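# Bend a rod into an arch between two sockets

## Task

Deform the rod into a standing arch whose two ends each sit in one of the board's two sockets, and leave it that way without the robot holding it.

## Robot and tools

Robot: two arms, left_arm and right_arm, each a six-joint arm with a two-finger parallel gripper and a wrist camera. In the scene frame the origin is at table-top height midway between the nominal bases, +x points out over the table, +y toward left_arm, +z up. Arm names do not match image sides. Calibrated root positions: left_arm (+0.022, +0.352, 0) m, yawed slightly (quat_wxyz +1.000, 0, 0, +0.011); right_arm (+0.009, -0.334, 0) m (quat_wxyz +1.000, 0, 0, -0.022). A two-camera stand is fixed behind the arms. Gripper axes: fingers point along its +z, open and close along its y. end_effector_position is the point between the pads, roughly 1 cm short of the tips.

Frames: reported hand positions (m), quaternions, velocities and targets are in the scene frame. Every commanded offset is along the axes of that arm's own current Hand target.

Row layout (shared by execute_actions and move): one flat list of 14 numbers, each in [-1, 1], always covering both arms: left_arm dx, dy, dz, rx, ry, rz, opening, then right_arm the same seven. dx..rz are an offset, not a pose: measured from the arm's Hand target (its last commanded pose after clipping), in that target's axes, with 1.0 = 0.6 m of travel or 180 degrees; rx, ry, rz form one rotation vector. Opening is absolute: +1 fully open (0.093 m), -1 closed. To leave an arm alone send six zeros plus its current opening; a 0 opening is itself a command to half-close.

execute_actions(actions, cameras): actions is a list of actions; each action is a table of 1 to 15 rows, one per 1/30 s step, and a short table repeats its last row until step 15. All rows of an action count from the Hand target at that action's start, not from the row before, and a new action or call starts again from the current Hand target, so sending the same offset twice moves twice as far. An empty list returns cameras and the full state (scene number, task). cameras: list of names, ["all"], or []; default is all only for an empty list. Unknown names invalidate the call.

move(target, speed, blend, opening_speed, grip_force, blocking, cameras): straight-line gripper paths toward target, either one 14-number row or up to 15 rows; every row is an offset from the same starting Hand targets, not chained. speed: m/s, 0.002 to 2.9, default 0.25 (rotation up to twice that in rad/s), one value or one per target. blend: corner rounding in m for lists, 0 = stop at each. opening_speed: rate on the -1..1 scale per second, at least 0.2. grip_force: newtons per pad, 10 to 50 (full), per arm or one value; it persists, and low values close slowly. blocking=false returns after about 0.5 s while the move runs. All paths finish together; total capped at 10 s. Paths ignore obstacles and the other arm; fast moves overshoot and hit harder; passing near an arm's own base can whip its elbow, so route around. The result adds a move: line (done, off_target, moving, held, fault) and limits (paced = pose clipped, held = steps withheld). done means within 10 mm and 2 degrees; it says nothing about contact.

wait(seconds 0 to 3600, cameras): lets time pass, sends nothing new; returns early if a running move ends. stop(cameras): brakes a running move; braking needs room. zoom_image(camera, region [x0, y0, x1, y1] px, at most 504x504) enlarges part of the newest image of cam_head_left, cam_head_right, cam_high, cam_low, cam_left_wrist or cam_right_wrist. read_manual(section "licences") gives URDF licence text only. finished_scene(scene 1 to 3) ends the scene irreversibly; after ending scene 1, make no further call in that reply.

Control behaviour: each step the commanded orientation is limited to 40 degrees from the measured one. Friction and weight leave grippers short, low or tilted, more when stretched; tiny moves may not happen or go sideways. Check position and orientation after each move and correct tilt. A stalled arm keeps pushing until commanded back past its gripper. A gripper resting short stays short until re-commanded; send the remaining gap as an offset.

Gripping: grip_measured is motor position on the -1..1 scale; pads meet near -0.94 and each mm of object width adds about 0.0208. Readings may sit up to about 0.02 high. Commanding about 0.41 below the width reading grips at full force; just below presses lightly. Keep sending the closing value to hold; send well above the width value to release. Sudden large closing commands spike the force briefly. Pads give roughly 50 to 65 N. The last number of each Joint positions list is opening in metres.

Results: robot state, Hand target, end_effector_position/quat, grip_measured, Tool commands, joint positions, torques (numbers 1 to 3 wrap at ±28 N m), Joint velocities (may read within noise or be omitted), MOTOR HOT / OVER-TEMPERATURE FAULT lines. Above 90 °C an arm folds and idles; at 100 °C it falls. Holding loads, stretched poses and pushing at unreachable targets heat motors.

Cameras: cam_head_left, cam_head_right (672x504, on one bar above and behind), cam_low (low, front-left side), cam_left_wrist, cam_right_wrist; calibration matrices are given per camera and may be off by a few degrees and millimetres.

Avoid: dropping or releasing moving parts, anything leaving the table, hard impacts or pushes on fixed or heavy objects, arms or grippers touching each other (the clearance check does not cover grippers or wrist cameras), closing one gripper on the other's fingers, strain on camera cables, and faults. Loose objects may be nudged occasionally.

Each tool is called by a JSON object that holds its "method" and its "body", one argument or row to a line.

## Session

{"method": "execute_actions", "body": {
  "actions": [],
  "cameras": ["cam_head_left","cam_head_right","cam_low"]
}}

{"method": "zoom_image", "body": {
  "camera": "cam_head_left",
  "region": [140, 220, 500, 420]
}}

{"method": "zoom_image", "body": {
  "camera": "cam_head_right",
  "region": [140, 220, 500, 420]
}}

Scene clock: 0.00 s.
left_arm: end_effector_position=(+0.3325, +0.3622, +0.2066) grip_measured=+1.000 end_effector_quat_wxyz=(+0.707, -0.047, +0.690, -0.148) | right_arm: end_effector_position=(+0.3548, -0.4693, +0.1115) grip_measured=+1.000 end_effector_quat_wxyz=(+0.498, +0.220, +0.802, -0.246)
Joint positions: left_arm=[0.208 0.888 0.142 0.791 0.368 -0.291 0.093] | right_arm=[-0.096 1.398 0.447 0.491 0.535 0.057 0.093]
Joint velocities: within noise
Joint torques (N m): no reading
Heat: left arm: 30 °C; right arm: 27 °C.
Hand target: left_arm +0.3334, +0.3624, +0.2164; +0.717, -0.043, +0.681, -0.146 | right_arm +0.3577, -0.4697, +0.1177; +0.506, +0.221, +0.797, -0.245
Tool commands: left_gripper/opening=+1.0 right_gripper/opening=+1.0
Images, in order (width x height): cam_head_left 672x504, cam_head_right 672x504, cam_low 672x504.

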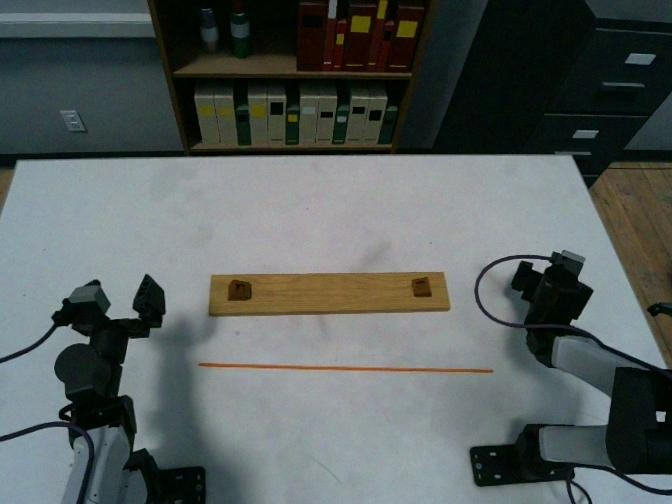

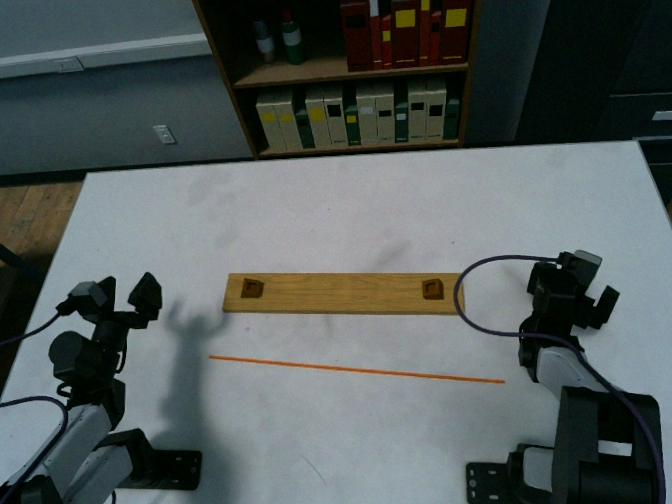

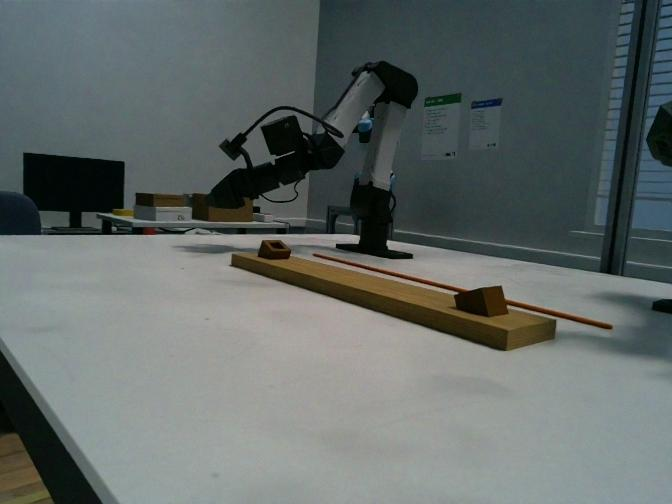

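Scaled by 1.400.

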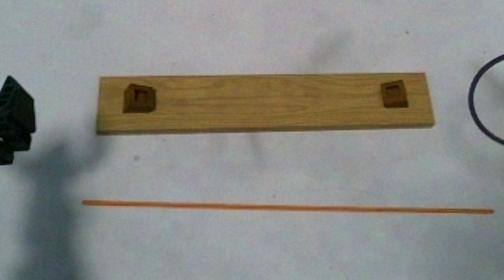

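Scaled by 1.400.

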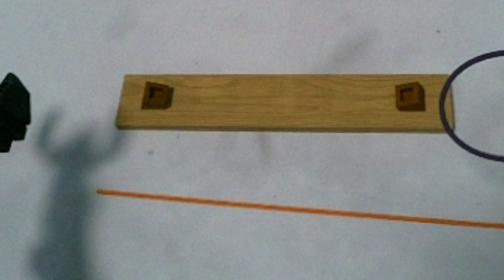

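{"method": "move", "body": {
  "target": [
    [0.0734,-0.1875,-0.0807,0.3067,0.5133,0.4573,0,-0.0311,0.0515,-0.3188,-0.3689,0.192,-0.599,0],
    [0.3064,-0.2345,-0.1498,0.3067,0.5133,0.4573,0,0.2085,0.1297,-0.3612,-0.3689,0.192,-0.599,0]
  ],
  "speed": [0.45,0.3],
  "blend": [0.03,0],
  "cameras": ["all"]
}}

{"method": "zoom_image", "body": {
  "camera": "cam_head_left",
  "region": [220, 260, 320, 320]
}}

{"method": "zoom_image", "body": {
  "camera": "cam_head_left",
  "region": [370, 260, 470, 320]
}}

{"method": "zoom_image", "body": {
  "camera": "cam_head_right",
  "region": [220, 260, 320, 320]
}}

{"method": "zoom_image", "body": {
  "camera": "cam_head_right",
  "region": [370, 260, 470, 320]
}}

Scene clock: 177.53 s.
left_arm: end_effector_position=(+0.2266, +0.1939, +0.0736) grip_measured=+0.003 end_effector_quat_wxyz=(-0.062, +0.731, +0.677, +0.060) | right_arm: end_effector_position=(+0.2038, -0.2634, +0.0705) grip_measured=+0.001 end_effector_quat_wxyz=(+0.071, +0.683, -0.725, +0.053)
Joint positions: left_arm=[-0.763 1.651 1.156 -1.191 -0.13 0.9 0.045] | right_arm=[0.506 1.45 0.946 -1.174 0.144 -1.04 0.045]
Joint torques (N m): left_arm=[-0.31 -6.05 4.6 0.32 -0.23 -0.09] | right_arm=[0.44 -5.55 4.92 0.35 0.18 0.04]
Heat: left arm: 41 °C; right arm: 37 °C.
Hand target: left_arm +0.2289, +0.1915, +0.0695; -0.060, +0.729, +0.679, +0.064 | right_arm +0.2043, -0.2626, +0.0701; +0.063, +0.680, -0.728, +0.059
Off the commanded pose: left_arm 0.005 m, 1 deg | right_arm 0.001 m, 1 deg.
move: done
cam_left_wrist: T_world_to_cam=[[-0.99735, 0.06888, 0.02323, 0.21113], [0.06995, 0.82254, 0.56439, -0.17531], [0.01977, 0.56452, -0.82518, 0.0298]] pos_world=[0.22225, 0.11283, 0.11863]
cam_right_wrist: T_world_to_cam=[[0.99793, -0.04744, -0.04342, -0.21325], [-0.01453, -0.82401, 0.56639, -0.21373], [-0.06265, -0.56459, -0.82299, 0.00472]] pos_world=[0.21, -0.18357, 0.11568]

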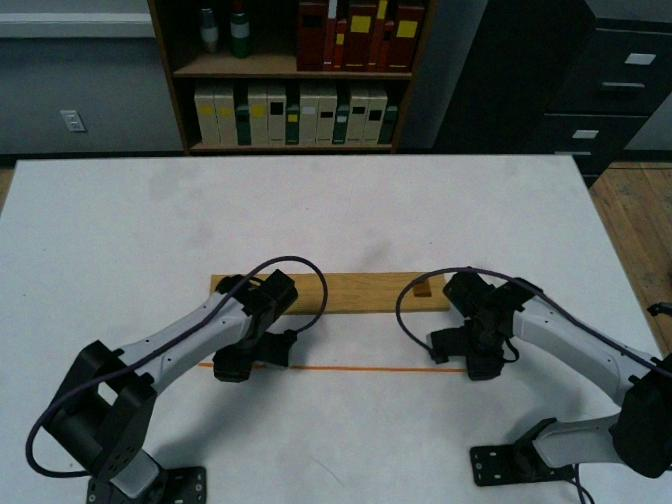

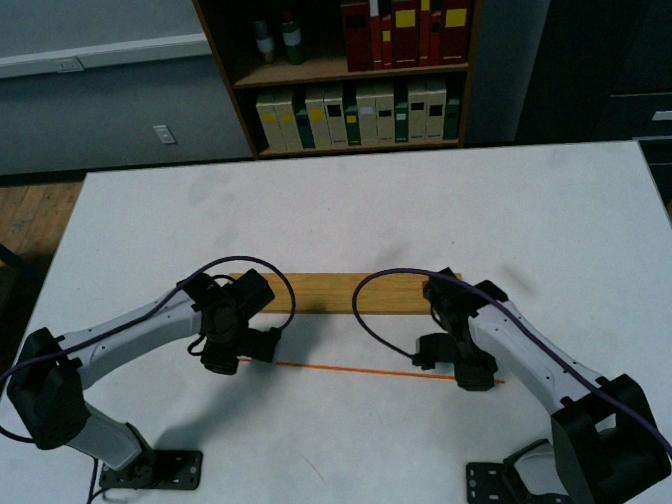

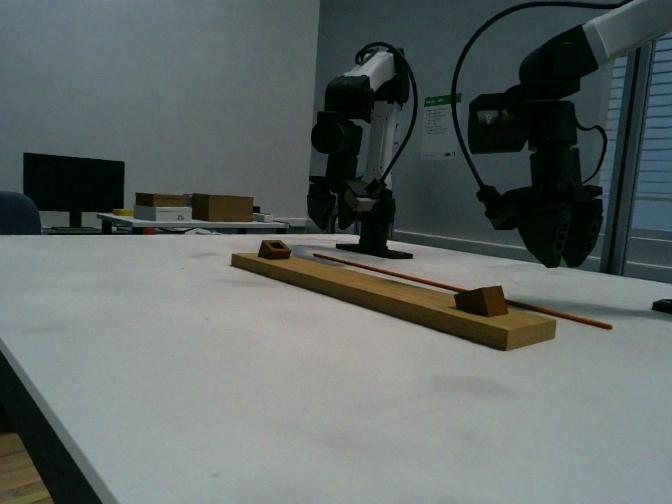

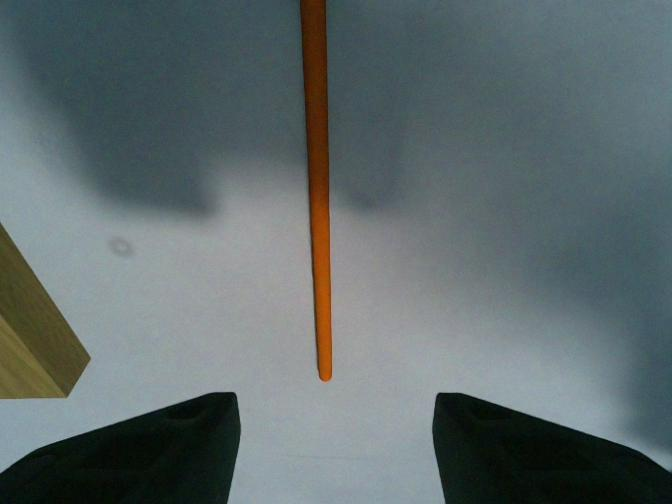

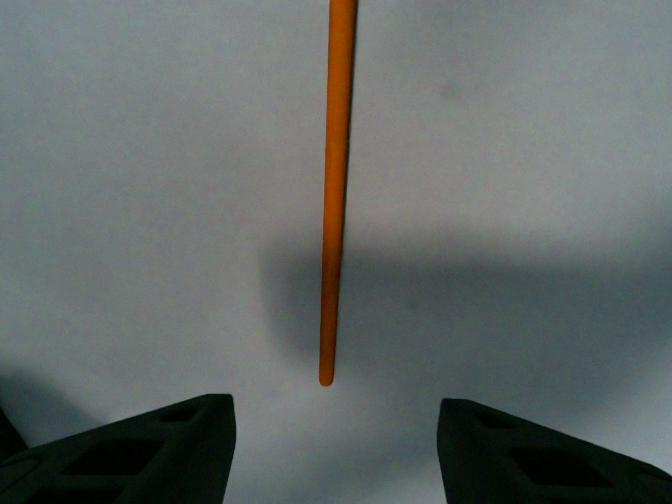

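Scaled by 5.040.

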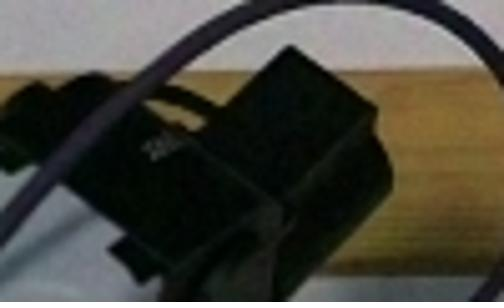

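Scaled by 5.040.

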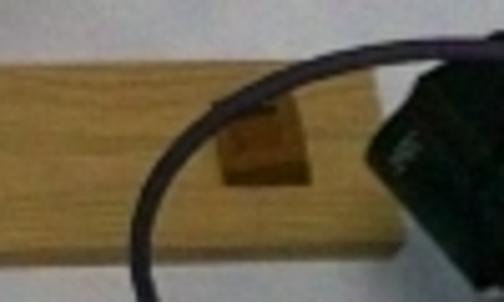

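Scaled by 5.040.

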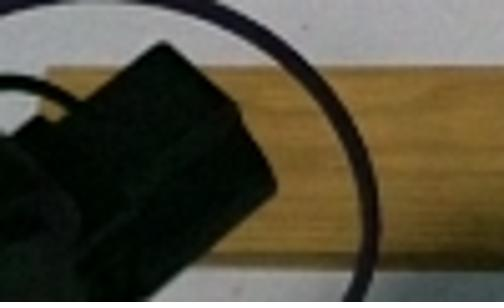

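Scaled by 5.040.

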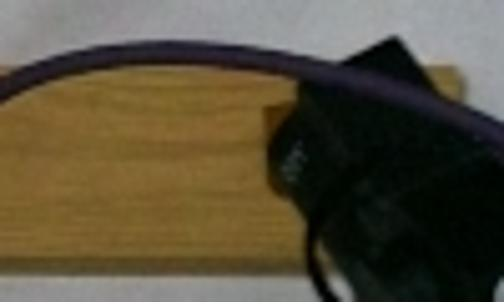

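{"method": "move", "body": {
  "target": [
    [-0.0071,0,0.0402,0,0,0,0,-0.0073,0,0.0412,0,0,0,0],
    [-0.0166,0,0.0944,0,0,0,-1,-0.019,0,0.1077,0,0,0,-1],
    [0.003,0,-0.0172,0,0,0,-1,0.0029,0,-0.0162,0,0,0,-1]
  ],
  "speed": [0.15,0.05,0.12],
  "blend": [0.01,0,0],
  "opening_speed": 0.8,
  "cameras": ["cam_head_left","cam_head_right","cam_low"]
}}

Scene clock: 198.27 s.
left_arm: end_effector_position=(+0.2277, +0.1927, +0.0677) grip_measured=-0.961 end_effector_quat_wxyz=(-0.071, +0.731, +0.676, +0.061) | right_arm: end_effector_position=(+0.2007, -0.2657, +0.0683) grip_measured=-0.941 end_effector_quat_wxyz=(+0.078, +0.682, -0.725, +0.054)
Joint positions: left_arm=[-0.765 1.679 1.16 -1.184 -0.132 0.898 0] | right_arm=[0.506 1.449 0.934 -1.175 0.148 -1.039 0]
Joint torques (N m): left_arm=[-0.1 -9.68 6.56 -0.28 -0.2 -0.09] | right_arm=[0.36 -6.26 8.9 -0.15 0.1 0.07]
Heat: left arm: 37 °C; right arm: 35 °C.
Hand target: left_arm +0.2289, +0.1915, +0.0801; -0.060, +0.729, +0.679, +0.064 | right_arm +0.2043, -0.2626, +0.0801; +0.063, +0.680, -0.728, +0.059
Off the commanded pose: left_arm 0.012 m, 1 deg | right_arm 0.013 m, 2 deg.
move: off_target (left_arm, right_arm)

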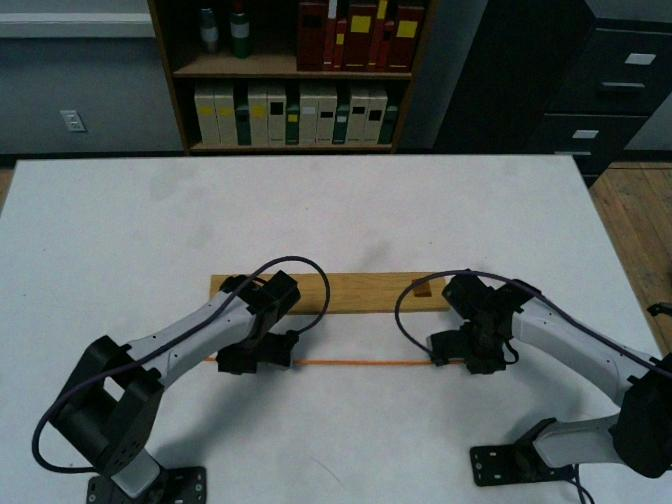

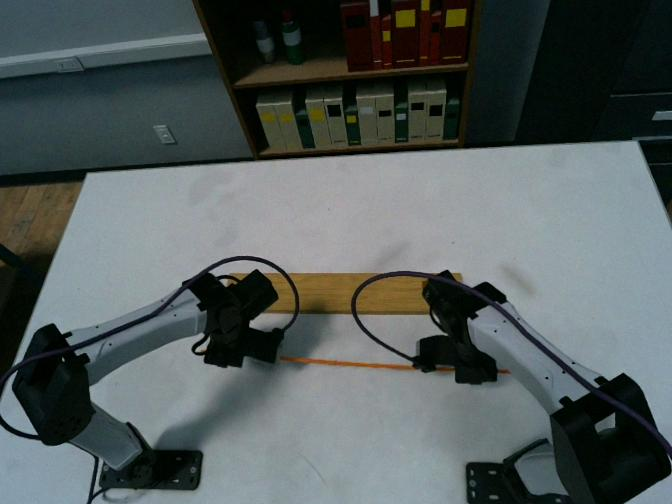

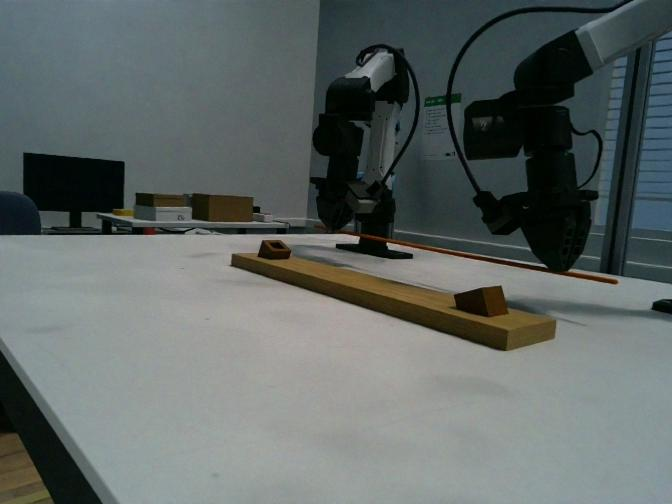

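{"method": "move", "body": {
  "target": [
    [0.0193,0.0769,-0.098,-0.0002,-0.1389,-0.0045,-1,-0.0099,-0.0828,-0.1031,-0.0002,-0.1389,-0.0045,-1],
    [0.0153,0.1698,-0.1579,-0.0026,-0.2778,-0.0097,-1,-0.0534,-0.1792,-0.17,-0.0026,-0.2778,-0.0097,-1],
    [-0.0058,0.2656,-0.2209,-0.0065,-0.3778,-0.0145,-1,-0.1216,-0.2811,-0.199,-0.0065,-0.3778,-0.0145,-1],
    [-0.0686,0.2727,-0.1795,-0.007,-0.4,-0.0144,-1,-0.1962,-0.2826,-0.1376,-0.007,-0.4,-0.0144,-1]
  ],
  "speed": [0.2,0.2,0.2,0.1],
  "blend": [0.03,0.03,0.015,0],
  "cameras": ["cam_head_left","cam_head_right","cam_low"]
}}

{"method": "zoom_image", "body": {
  "camera": "cam_low",
  "region": [220, 170, 320, 290]
}}

{"method": "zoom_image", "body": {
  "camera": "cam_low",
  "region": [430, 220, 550, 340]
}}

{"method": "zoom_image", "body": {
  "camera": "cam_head_left",
  "region": [370, 230, 470, 320]
}}

{"method": "zoom_image", "body": {
  "camera": "cam_head_right",
  "region": [210, 230, 310, 320]
}}

Scene clock: 270.97 s.
left_arm: end_effector_position=(+0.3946, +0.1469, +0.1632) grip_measured=-0.961 end_effector_quat_wxyz=(+0.331, +0.610, +0.639, -0.333) | right_arm: end_effector_position=(+0.3890, -0.1682, +0.1343) grip_measured=-0.941 end_effector_quat_wxyz=(-0.353, +0.597, -0.641, -0.329)
Joint positions: left_arm=[-0.196 1.901 1.522 -0.914 0.95 1.206 0] | right_arm=[0.107 1.927 1.429 -0.867 -0.992 -1.325 0]
Joint torques (N m): left_arm=[-3.4 -10.65 5.42 1.44 1.29 -0.1] | right_arm=[3.66 -8.31 5.52 0.89 -1.27 0.01]
Heat: left arm: 39 °C; right arm: 36 °C.
Hand target: left_arm +0.3880, +0.1206, +0.1789; +0.359, +0.614, +0.599, -0.368 | right_arm +0.3824, -0.1445, +0.1410; -0.369, +0.599, -0.613, -0.360
Off the commanded pose: left_arm 0.031 m, 7 deg | right_arm 0.026 m, 5 deg.
move: off_target (left_arm, right_arm)

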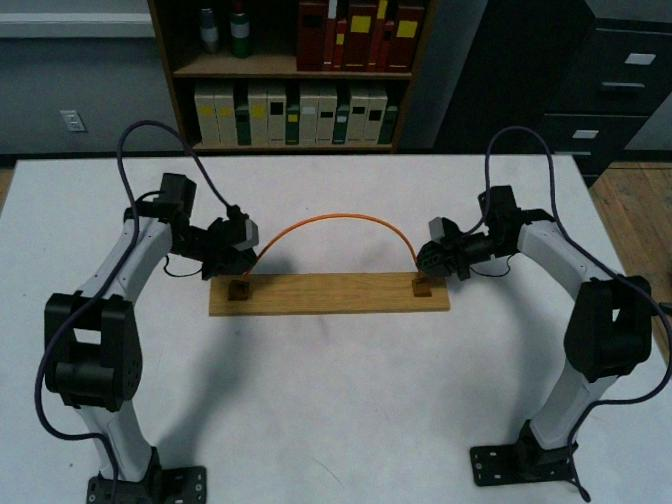

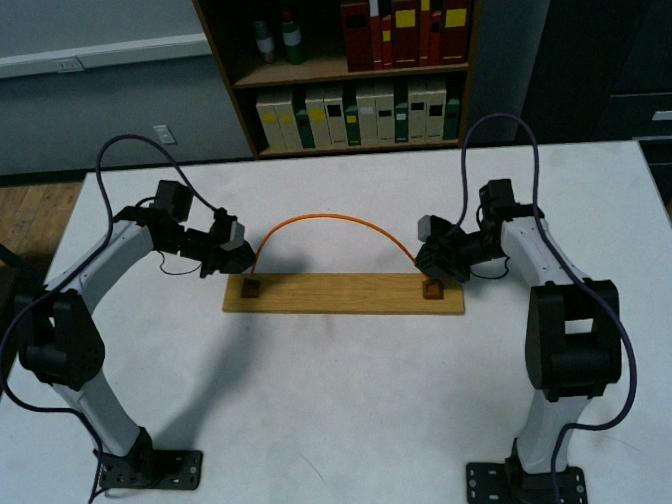

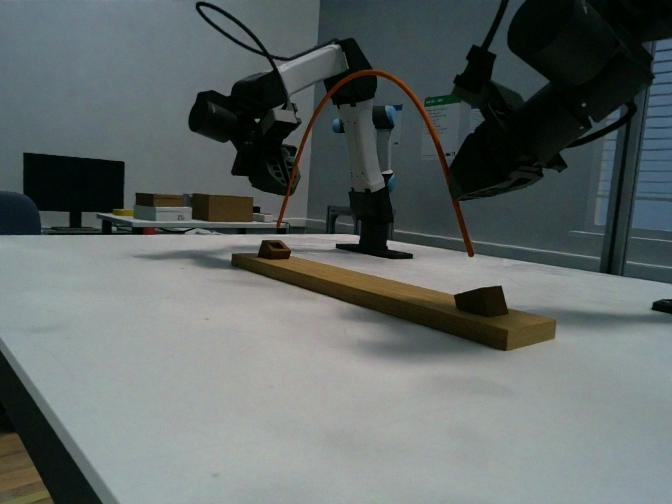

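Scaled by 4.200.

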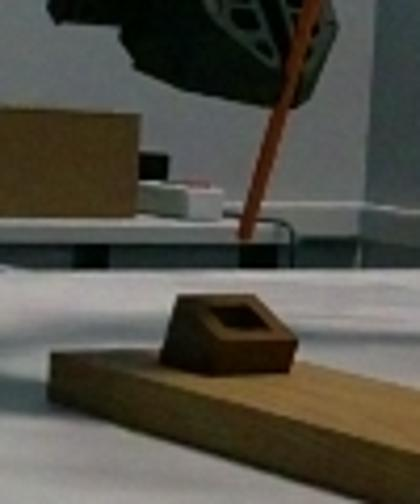

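Scaled by 4.200.

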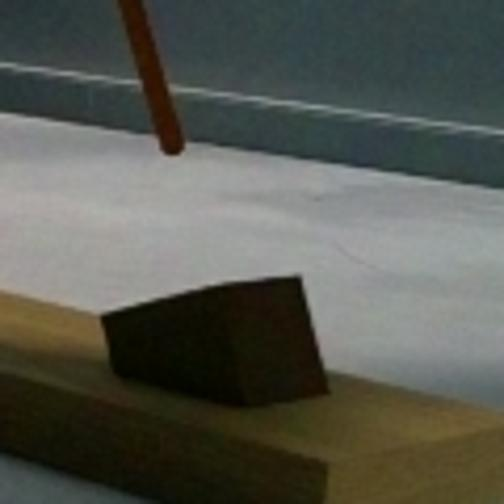

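Scaled by 5.040.

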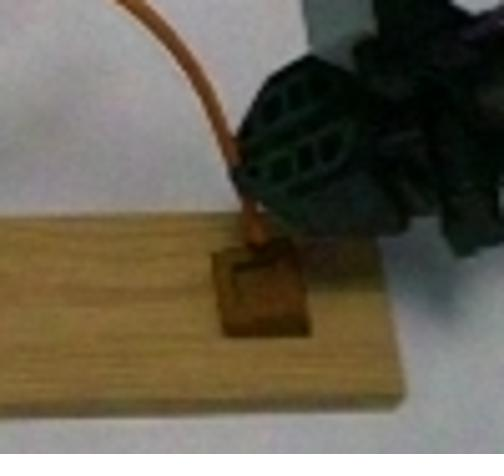

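Scaled by 5.040.

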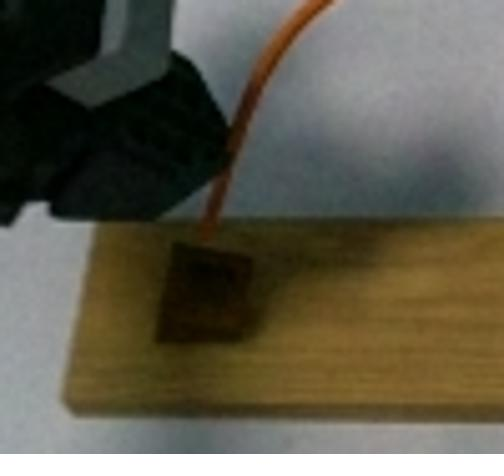

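{"method": "zoom_image", "body": {
  "camera": "cam_head_left",
  "region": [400, 260, 445, 305]
}}

{"method": "zoom_image", "body": {
  "camera": "cam_head_right",
  "region": [410, 255, 460, 305]
}}

{"method": "zoom_image", "body": {
  "camera": "cam_low",
  "region": [250, 210, 310, 270]
}}

Scaled by 11.200.

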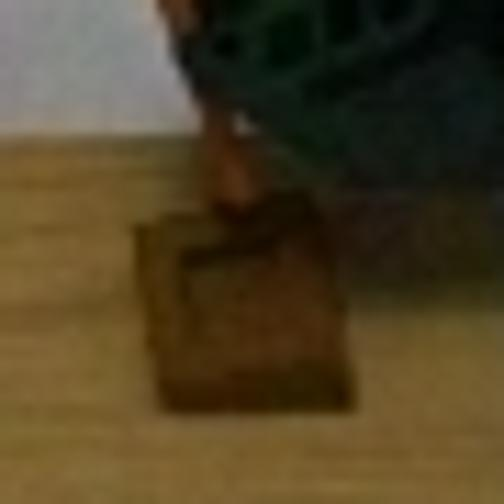

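Scaled by 10.080.

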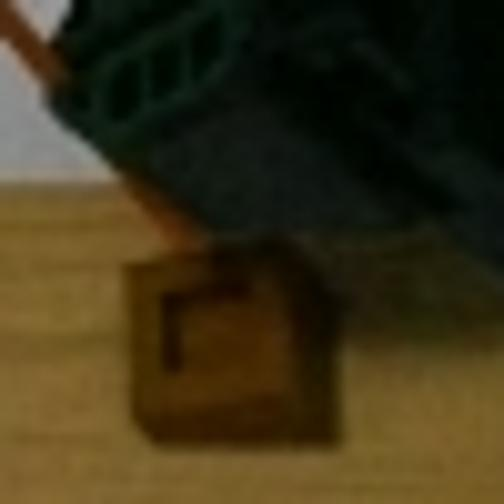

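Scaled by 8.400.

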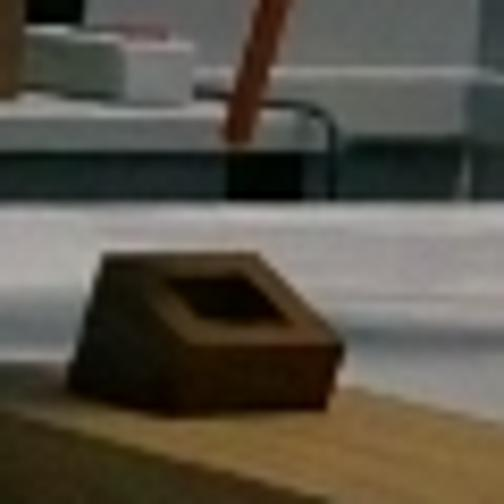

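{"method": "move", "body": {
  "target": [0.0534,-0.0021,0.0079,0,0,0,-1,0.0418,0.0048,0.0138,0,0,0,-1],
  "speed": 0.06,
  "cameras": ["cam_head_left","cam_head_right","cam_low"]
}}

{"method": "zoom_image", "body": {
  "camera": "cam_low",
  "region": [250, 220, 310, 280]
}}

{"method": "zoom_image", "body": {
  "camera": "cam_low",
  "region": [440, 240, 520, 320]
}}

{"method": "zoom_image", "body": {
  "camera": "cam_head_left",
  "region": [395, 255, 445, 305]
}}

{"method": "zoom_image", "body": {
  "camera": "cam_head_right",
  "region": [225, 255, 275, 305]
}}

{"method": "zoom_image", "body": {
  "camera": "cam_head_right",
  "region": [405, 255, 455, 305]
}}

Scene clock: 403.30 s.
left_arm: end_effector_position=(+0.3892, +0.1505, +0.1400) grip_measured=-0.961 end_effector_quat_wxyz=(+0.332, +0.610, +0.637, -0.335) | right_arm: end_effector_position=(+0.3846, -0.1684, +0.1156) grip_measured=-0.941 end_effector_quat_wxyz=(-0.356, +0.598, -0.639, -0.327)
Joint positions: left_arm=[-0.188 1.901 1.427 -0.833 0.958 1.224 0] | right_arm=[0.107 1.927 1.35 -0.778 -0.993 -1.324 0]
Joint torques (N m): left_arm=[-1.92 -8.85 5.31 1.39 1.28 0.15] | right_arm=[2.8 -6.56 5.39 0.87 -1.32 -0.06]
Heat: left arm: 44 °C; right arm: 40 °C.
Hand target: left_arm +0.3869, +0.1314, +0.1483; +0.359, +0.614, +0.599, -0.368 | right_arm +0.3794, -0.1489, +0.1150; -0.369, +0.599, -0.613, -0.360
Off the commanded pose: left_arm 0.021 m, 7 deg | right_arm 0.020 m, 5 deg.
move: off_target (left_arm, right_arm)

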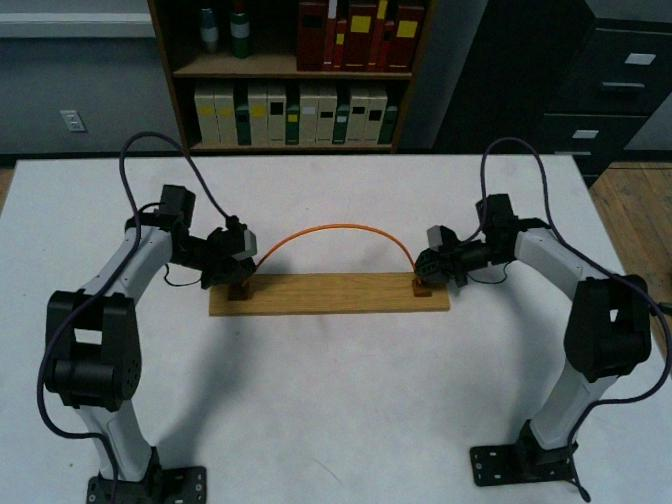

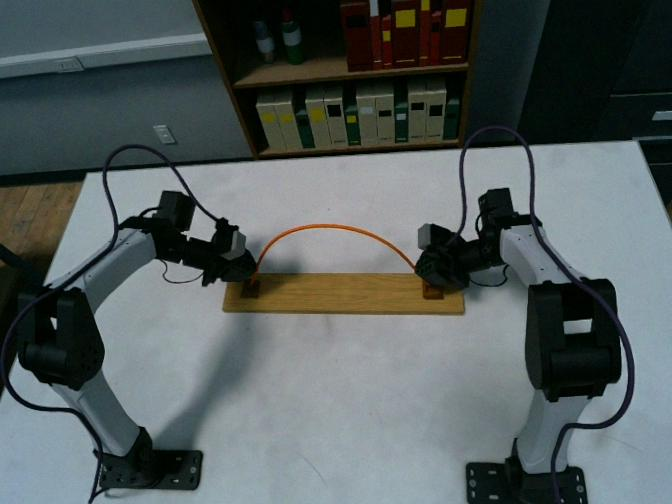

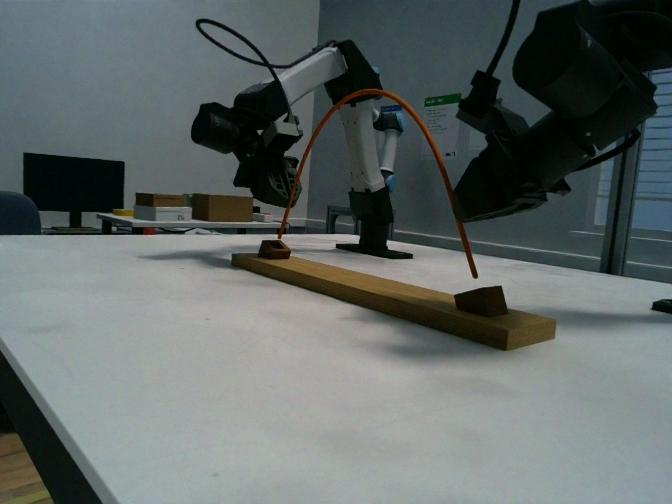

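Scaled by 8.400.

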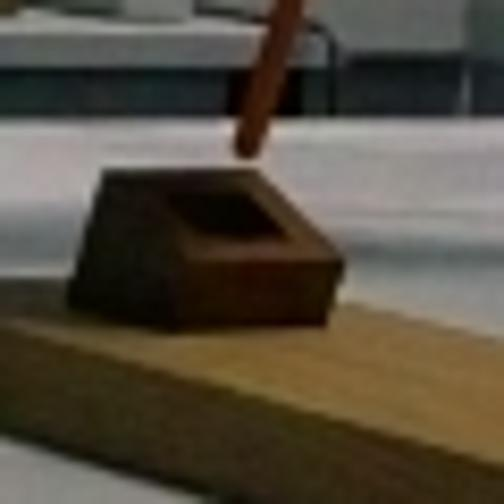

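Scaled by 6.300.

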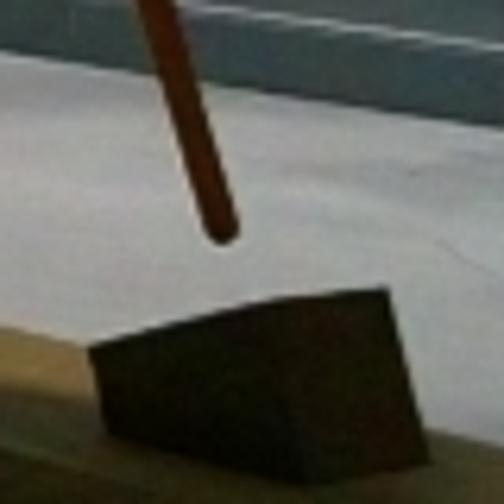

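Scaled by 10.080.

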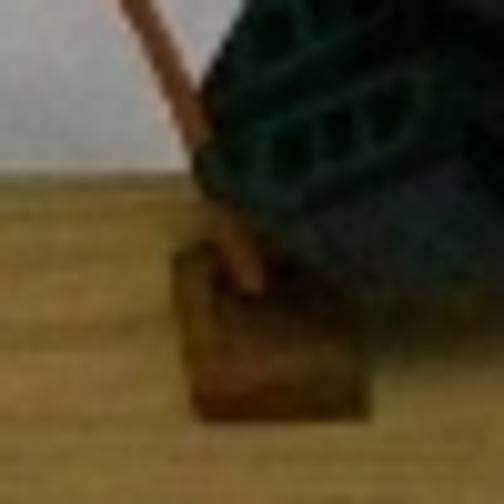

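Scaled by 10.080.

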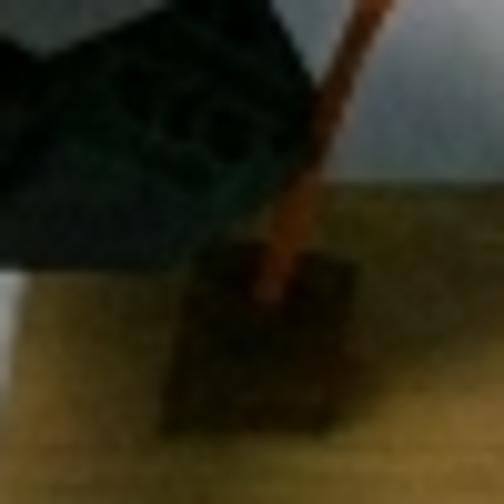

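Scaled by 10.080.

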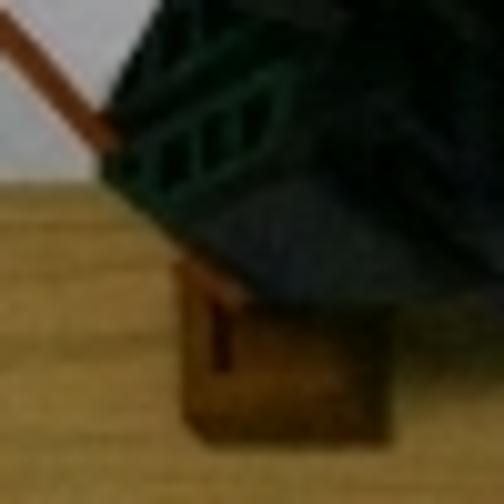

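{"method": "move", "body": {
  "target": [
    [0.0321,-0.0003,0.0001,0,0,0,-1,0.0291,-0.002,-0.0015,0,0,0,-1],
    [0.0736,0.0011,0.0108,0,0,0,-1,0.0728,-0.0023,0.0086,0,0,0,-1]
  ],
  "speed": 0.05,
  "blend": [0.003,0],
  "cameras": ["cam_head_left","cam_head_right","cam_low"]
}}

{"method": "zoom_image", "body": {
  "camera": "cam_low",
  "region": [250, 220, 310, 280]
}}

{"method": "zoom_image", "body": {
  "camera": "cam_low",
  "region": [440, 240, 520, 320]
}}

{"method": "zoom_image", "body": {
  "camera": "cam_head_right",
  "region": [225, 255, 275, 305]
}}

{"method": "zoom_image", "body": {
  "camera": "cam_head_left",
  "region": [395, 255, 445, 305]
}}

Scene clock: 445.50 s.
left_arm: end_effector_position=(+0.3894, +0.1557, +0.1153) grip_measured=-0.961 end_effector_quat_wxyz=(+0.354, +0.607, +0.616, -0.356) | right_arm: end_effector_position=(+0.3835, -0.1720, +0.0899) grip_measured=-0.942 end_effector_quat_wxyz=(-0.370, +0.594, -0.623, -0.349)
Joint positions: left_arm=[-0.157 1.947 1.349 -0.737 1.036 1.288 0] | right_arm=[0.083 1.994 1.302 -0.715 -1.06 -1.388 0]
Joint torques (N m): left_arm=[-1.31 -7.66 4.33 1.24 0.69 0.21] | right_arm=[1.25 -5.68 4.27 0.86 -0.69 -0.26]
Heat: left arm: 43 °C; right arm: 39 °C.
Hand target: left_arm +0.3879, +0.1464, +0.1064; +0.359, +0.614, +0.599, -0.368 | right_arm +0.3804, -0.1647, +0.0740; -0.369, +0.599, -0.613, -0.361
Off the commanded pose: left_arm 0.013 m, 3 deg | right_arm 0.018 m, 2 deg.
move: off_target (left_arm, right_arm)

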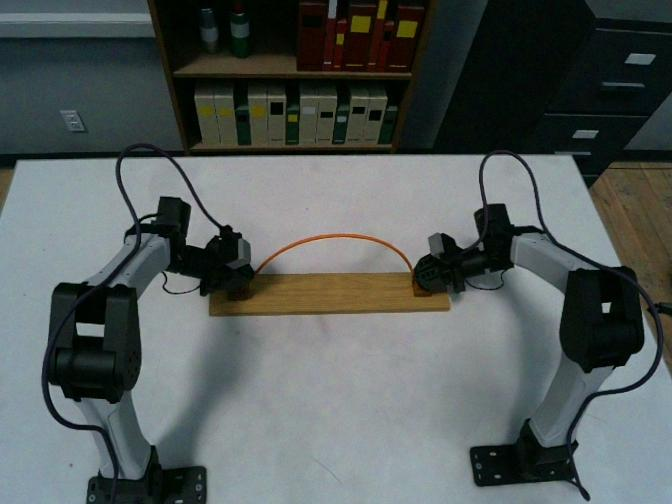

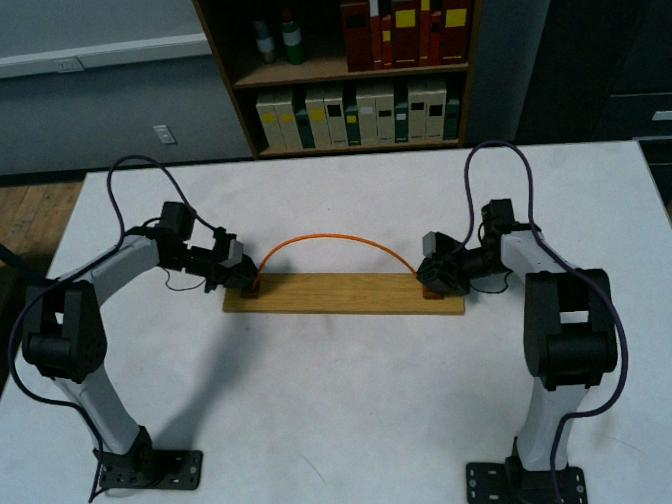

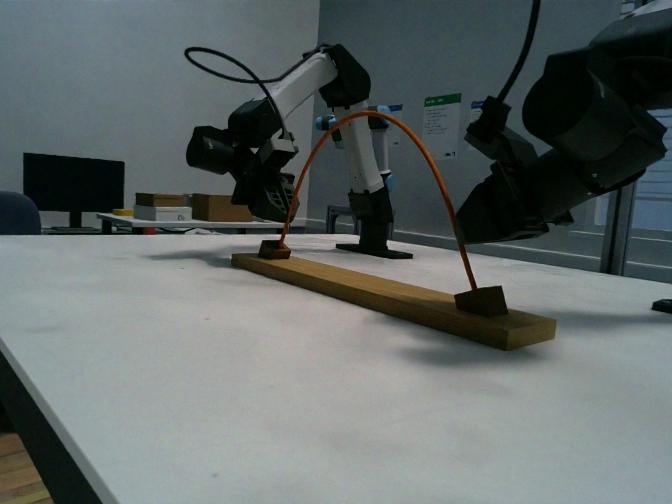

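Scaled by 8.400.

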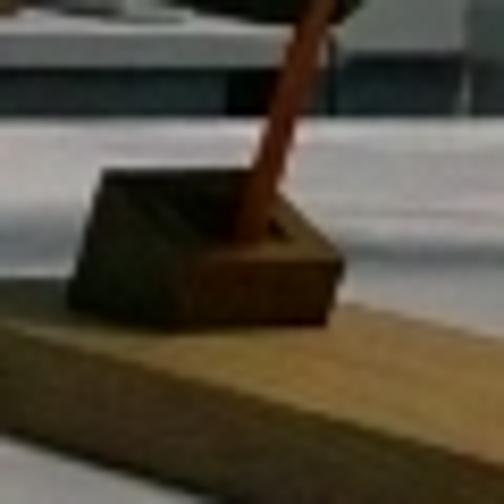

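Scaled by 6.300.

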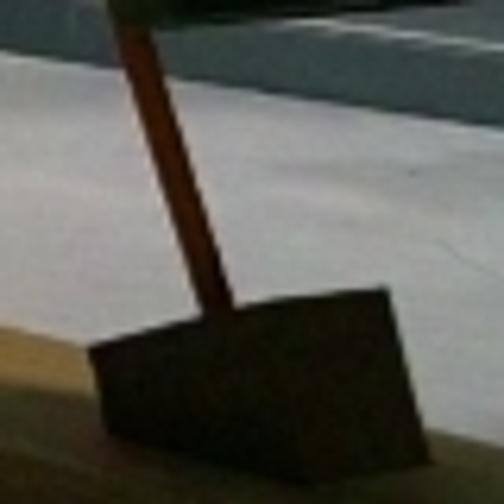

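Scaled by 10.080.

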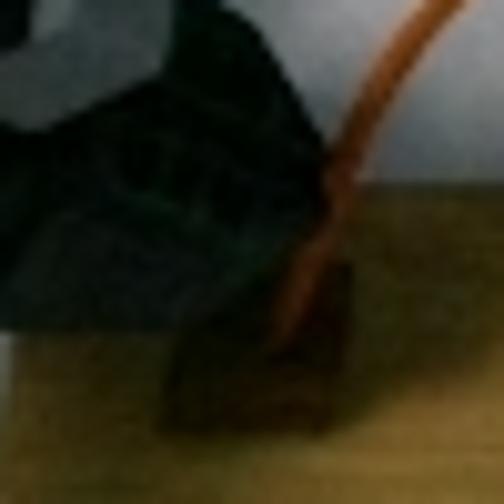

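Scaled by 10.080.

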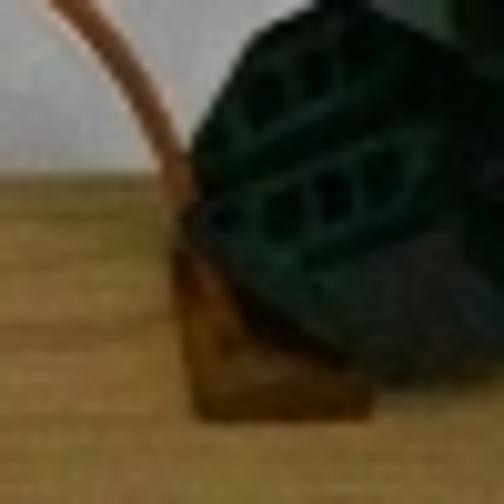

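{"method": "move", "body": {
  "target": [
    [0.0208,-0.0002,0.0035,0,0,0,-1,0.0178,-0.0002,0.0019,0,0,0,-1],
    [-0.0021,0.0021,-0.0212,0,0,0,-1,-0.0156,-0.0047,-0.0239,0,0,0,-1],
    [-0.0021,0.0021,-0.0212,0,0,0,0,-0.0156,-0.0047,-0.0239,0,0,0,0]
  ],
  "speed": [0.05,0.05,0.05],
  "opening_speed": 0.7,
  "cameras": ["cam_head_left","cam_head_right","cam_low"]
}}

Scene clock: 473.00 s.
left_arm: end_effector_position=(+0.3873, +0.1593, +0.1133) grip_measured=-0.003 end_effector_quat_wxyz=(+0.358, +0.608, +0.606, -0.369) | right_arm: end_effector_position=(+0.3804, -0.1758, +0.0914) grip_measured=-0.002 end_effector_quat_wxyz=(-0.371, +0.594, -0.617, -0.360)
Joint positions: left_arm=[-0.141 1.967 1.355 -0.771 1.07 1.344 0.045] | right_arm=[0.068 2.006 1.317 -0.772 -1.083 -1.441 0.045]
Joint torques (N m): left_arm=[-0.2 -9.29 6.48 0.6 0.46 0.19] | right_arm=[0.55 -7.25 8.13 0.32 -0.49 -0.18]
Heat: left arm: 43 °C; right arm: 38 °C.
Hand target: left_arm +0.3895, +0.1572, +0.1135; +0.359, +0.613, +0.599, -0.368 | right_arm +0.3832, -0.1731, +0.0890; -0.369, +0.599, -0.612, -0.360
Off the commanded pose: left_arm 0.003 m, 1 deg | right_arm 0.005 m, 1 deg.
move: done

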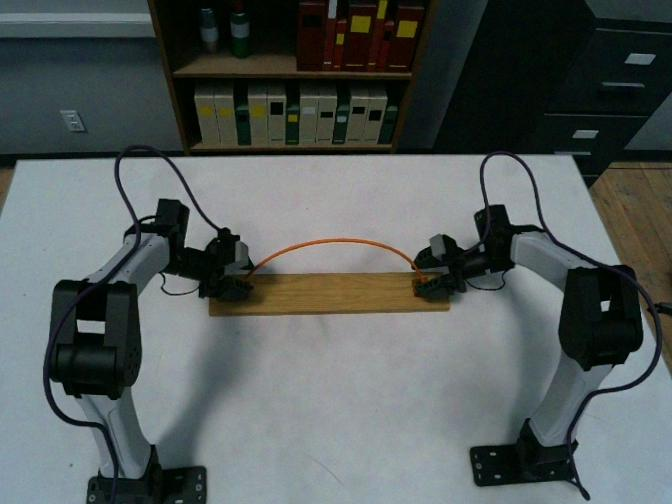

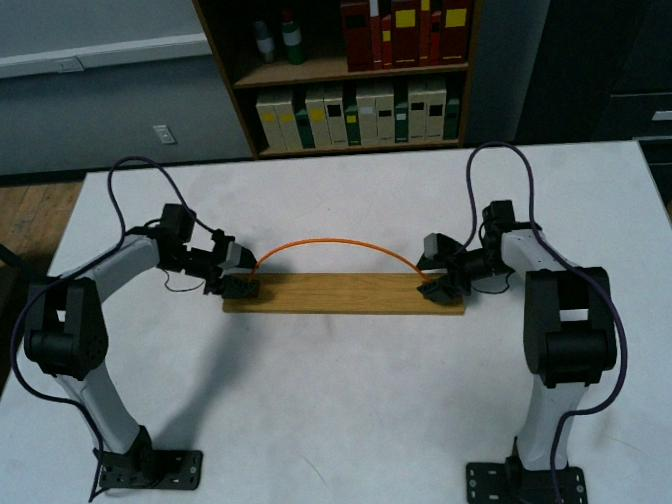

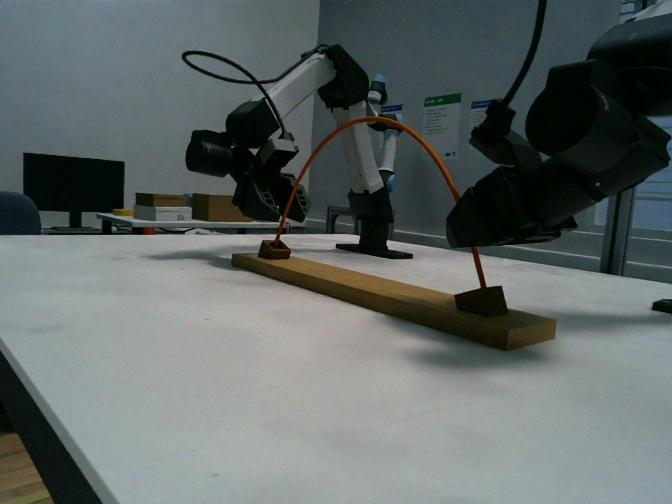

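{"method": "move", "body": {
  "target": [0,0,-0.2,0,0,0,0,0,0,-0.2,0,0,0,0],
  "speed": 0.15,
  "cameras": ["cam_head_left","cam_head_right","cam_low"]
}}

Scene clock: 479.57 s.
left_arm: end_effector_position=(+0.3899, +0.2622, +0.1694) grip_measured=-0.003 end_effector_quat_wxyz=(+0.359, +0.610, +0.603, -0.368) | right_arm: end_effector_position=(+0.3769, -0.2769, +0.1481) grip_measured=-0.002 end_effector_quat_wxyz=(-0.371, +0.596, -0.615, -0.359)
Joint positions: left_arm=[0.136 2.075 1.734 -1.545 1.051 1.924 0.045] | right_arm=[-0.204 2.107 1.687 -1.538 -1.043 -2.014 0.045]
Joint torques (N m): left_arm=[0.21 -9.55 6.54 -0.61 0.4 0.22] | right_arm=[-0.21 -7.21 8.5 -0.52 -0.37 -0.22]
Heat: left arm: 43 °C; right arm: 38 °C.
Hand target: left_arm +0.3920, +0.2630, +0.1699; +0.359, +0.614, +0.599, -0.368 | right_arm +0.3807, -0.2791, +0.1452; -0.369, +0.599, -0.613, -0.360
Off the commanded pose: left_arm 0.002 m, 1 deg | right_arm 0.005 m, 1 deg.
move: done

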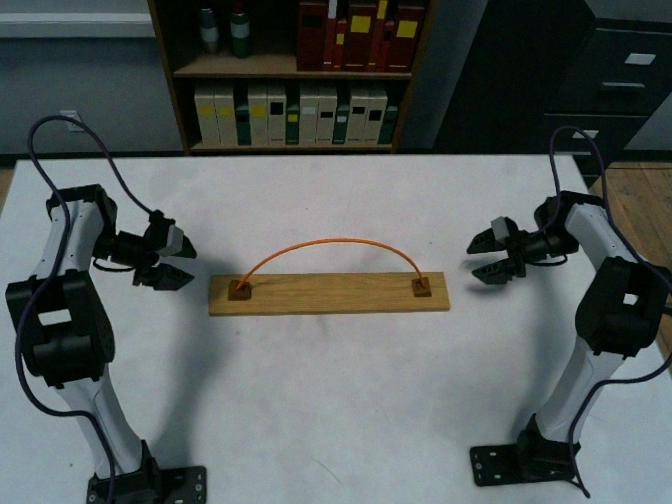

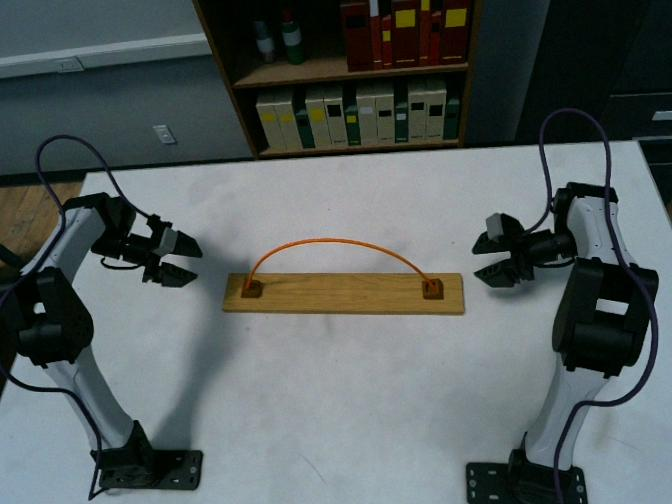

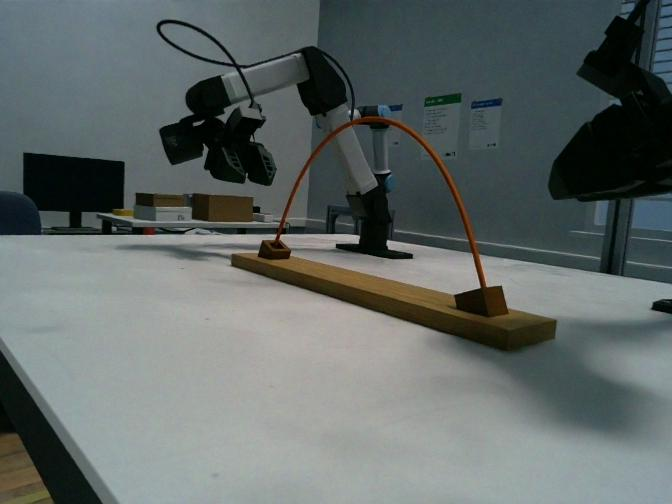

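{"method": "finished_scene", "body": {
  "scene": 3
}}

The scene is finished: the task was done.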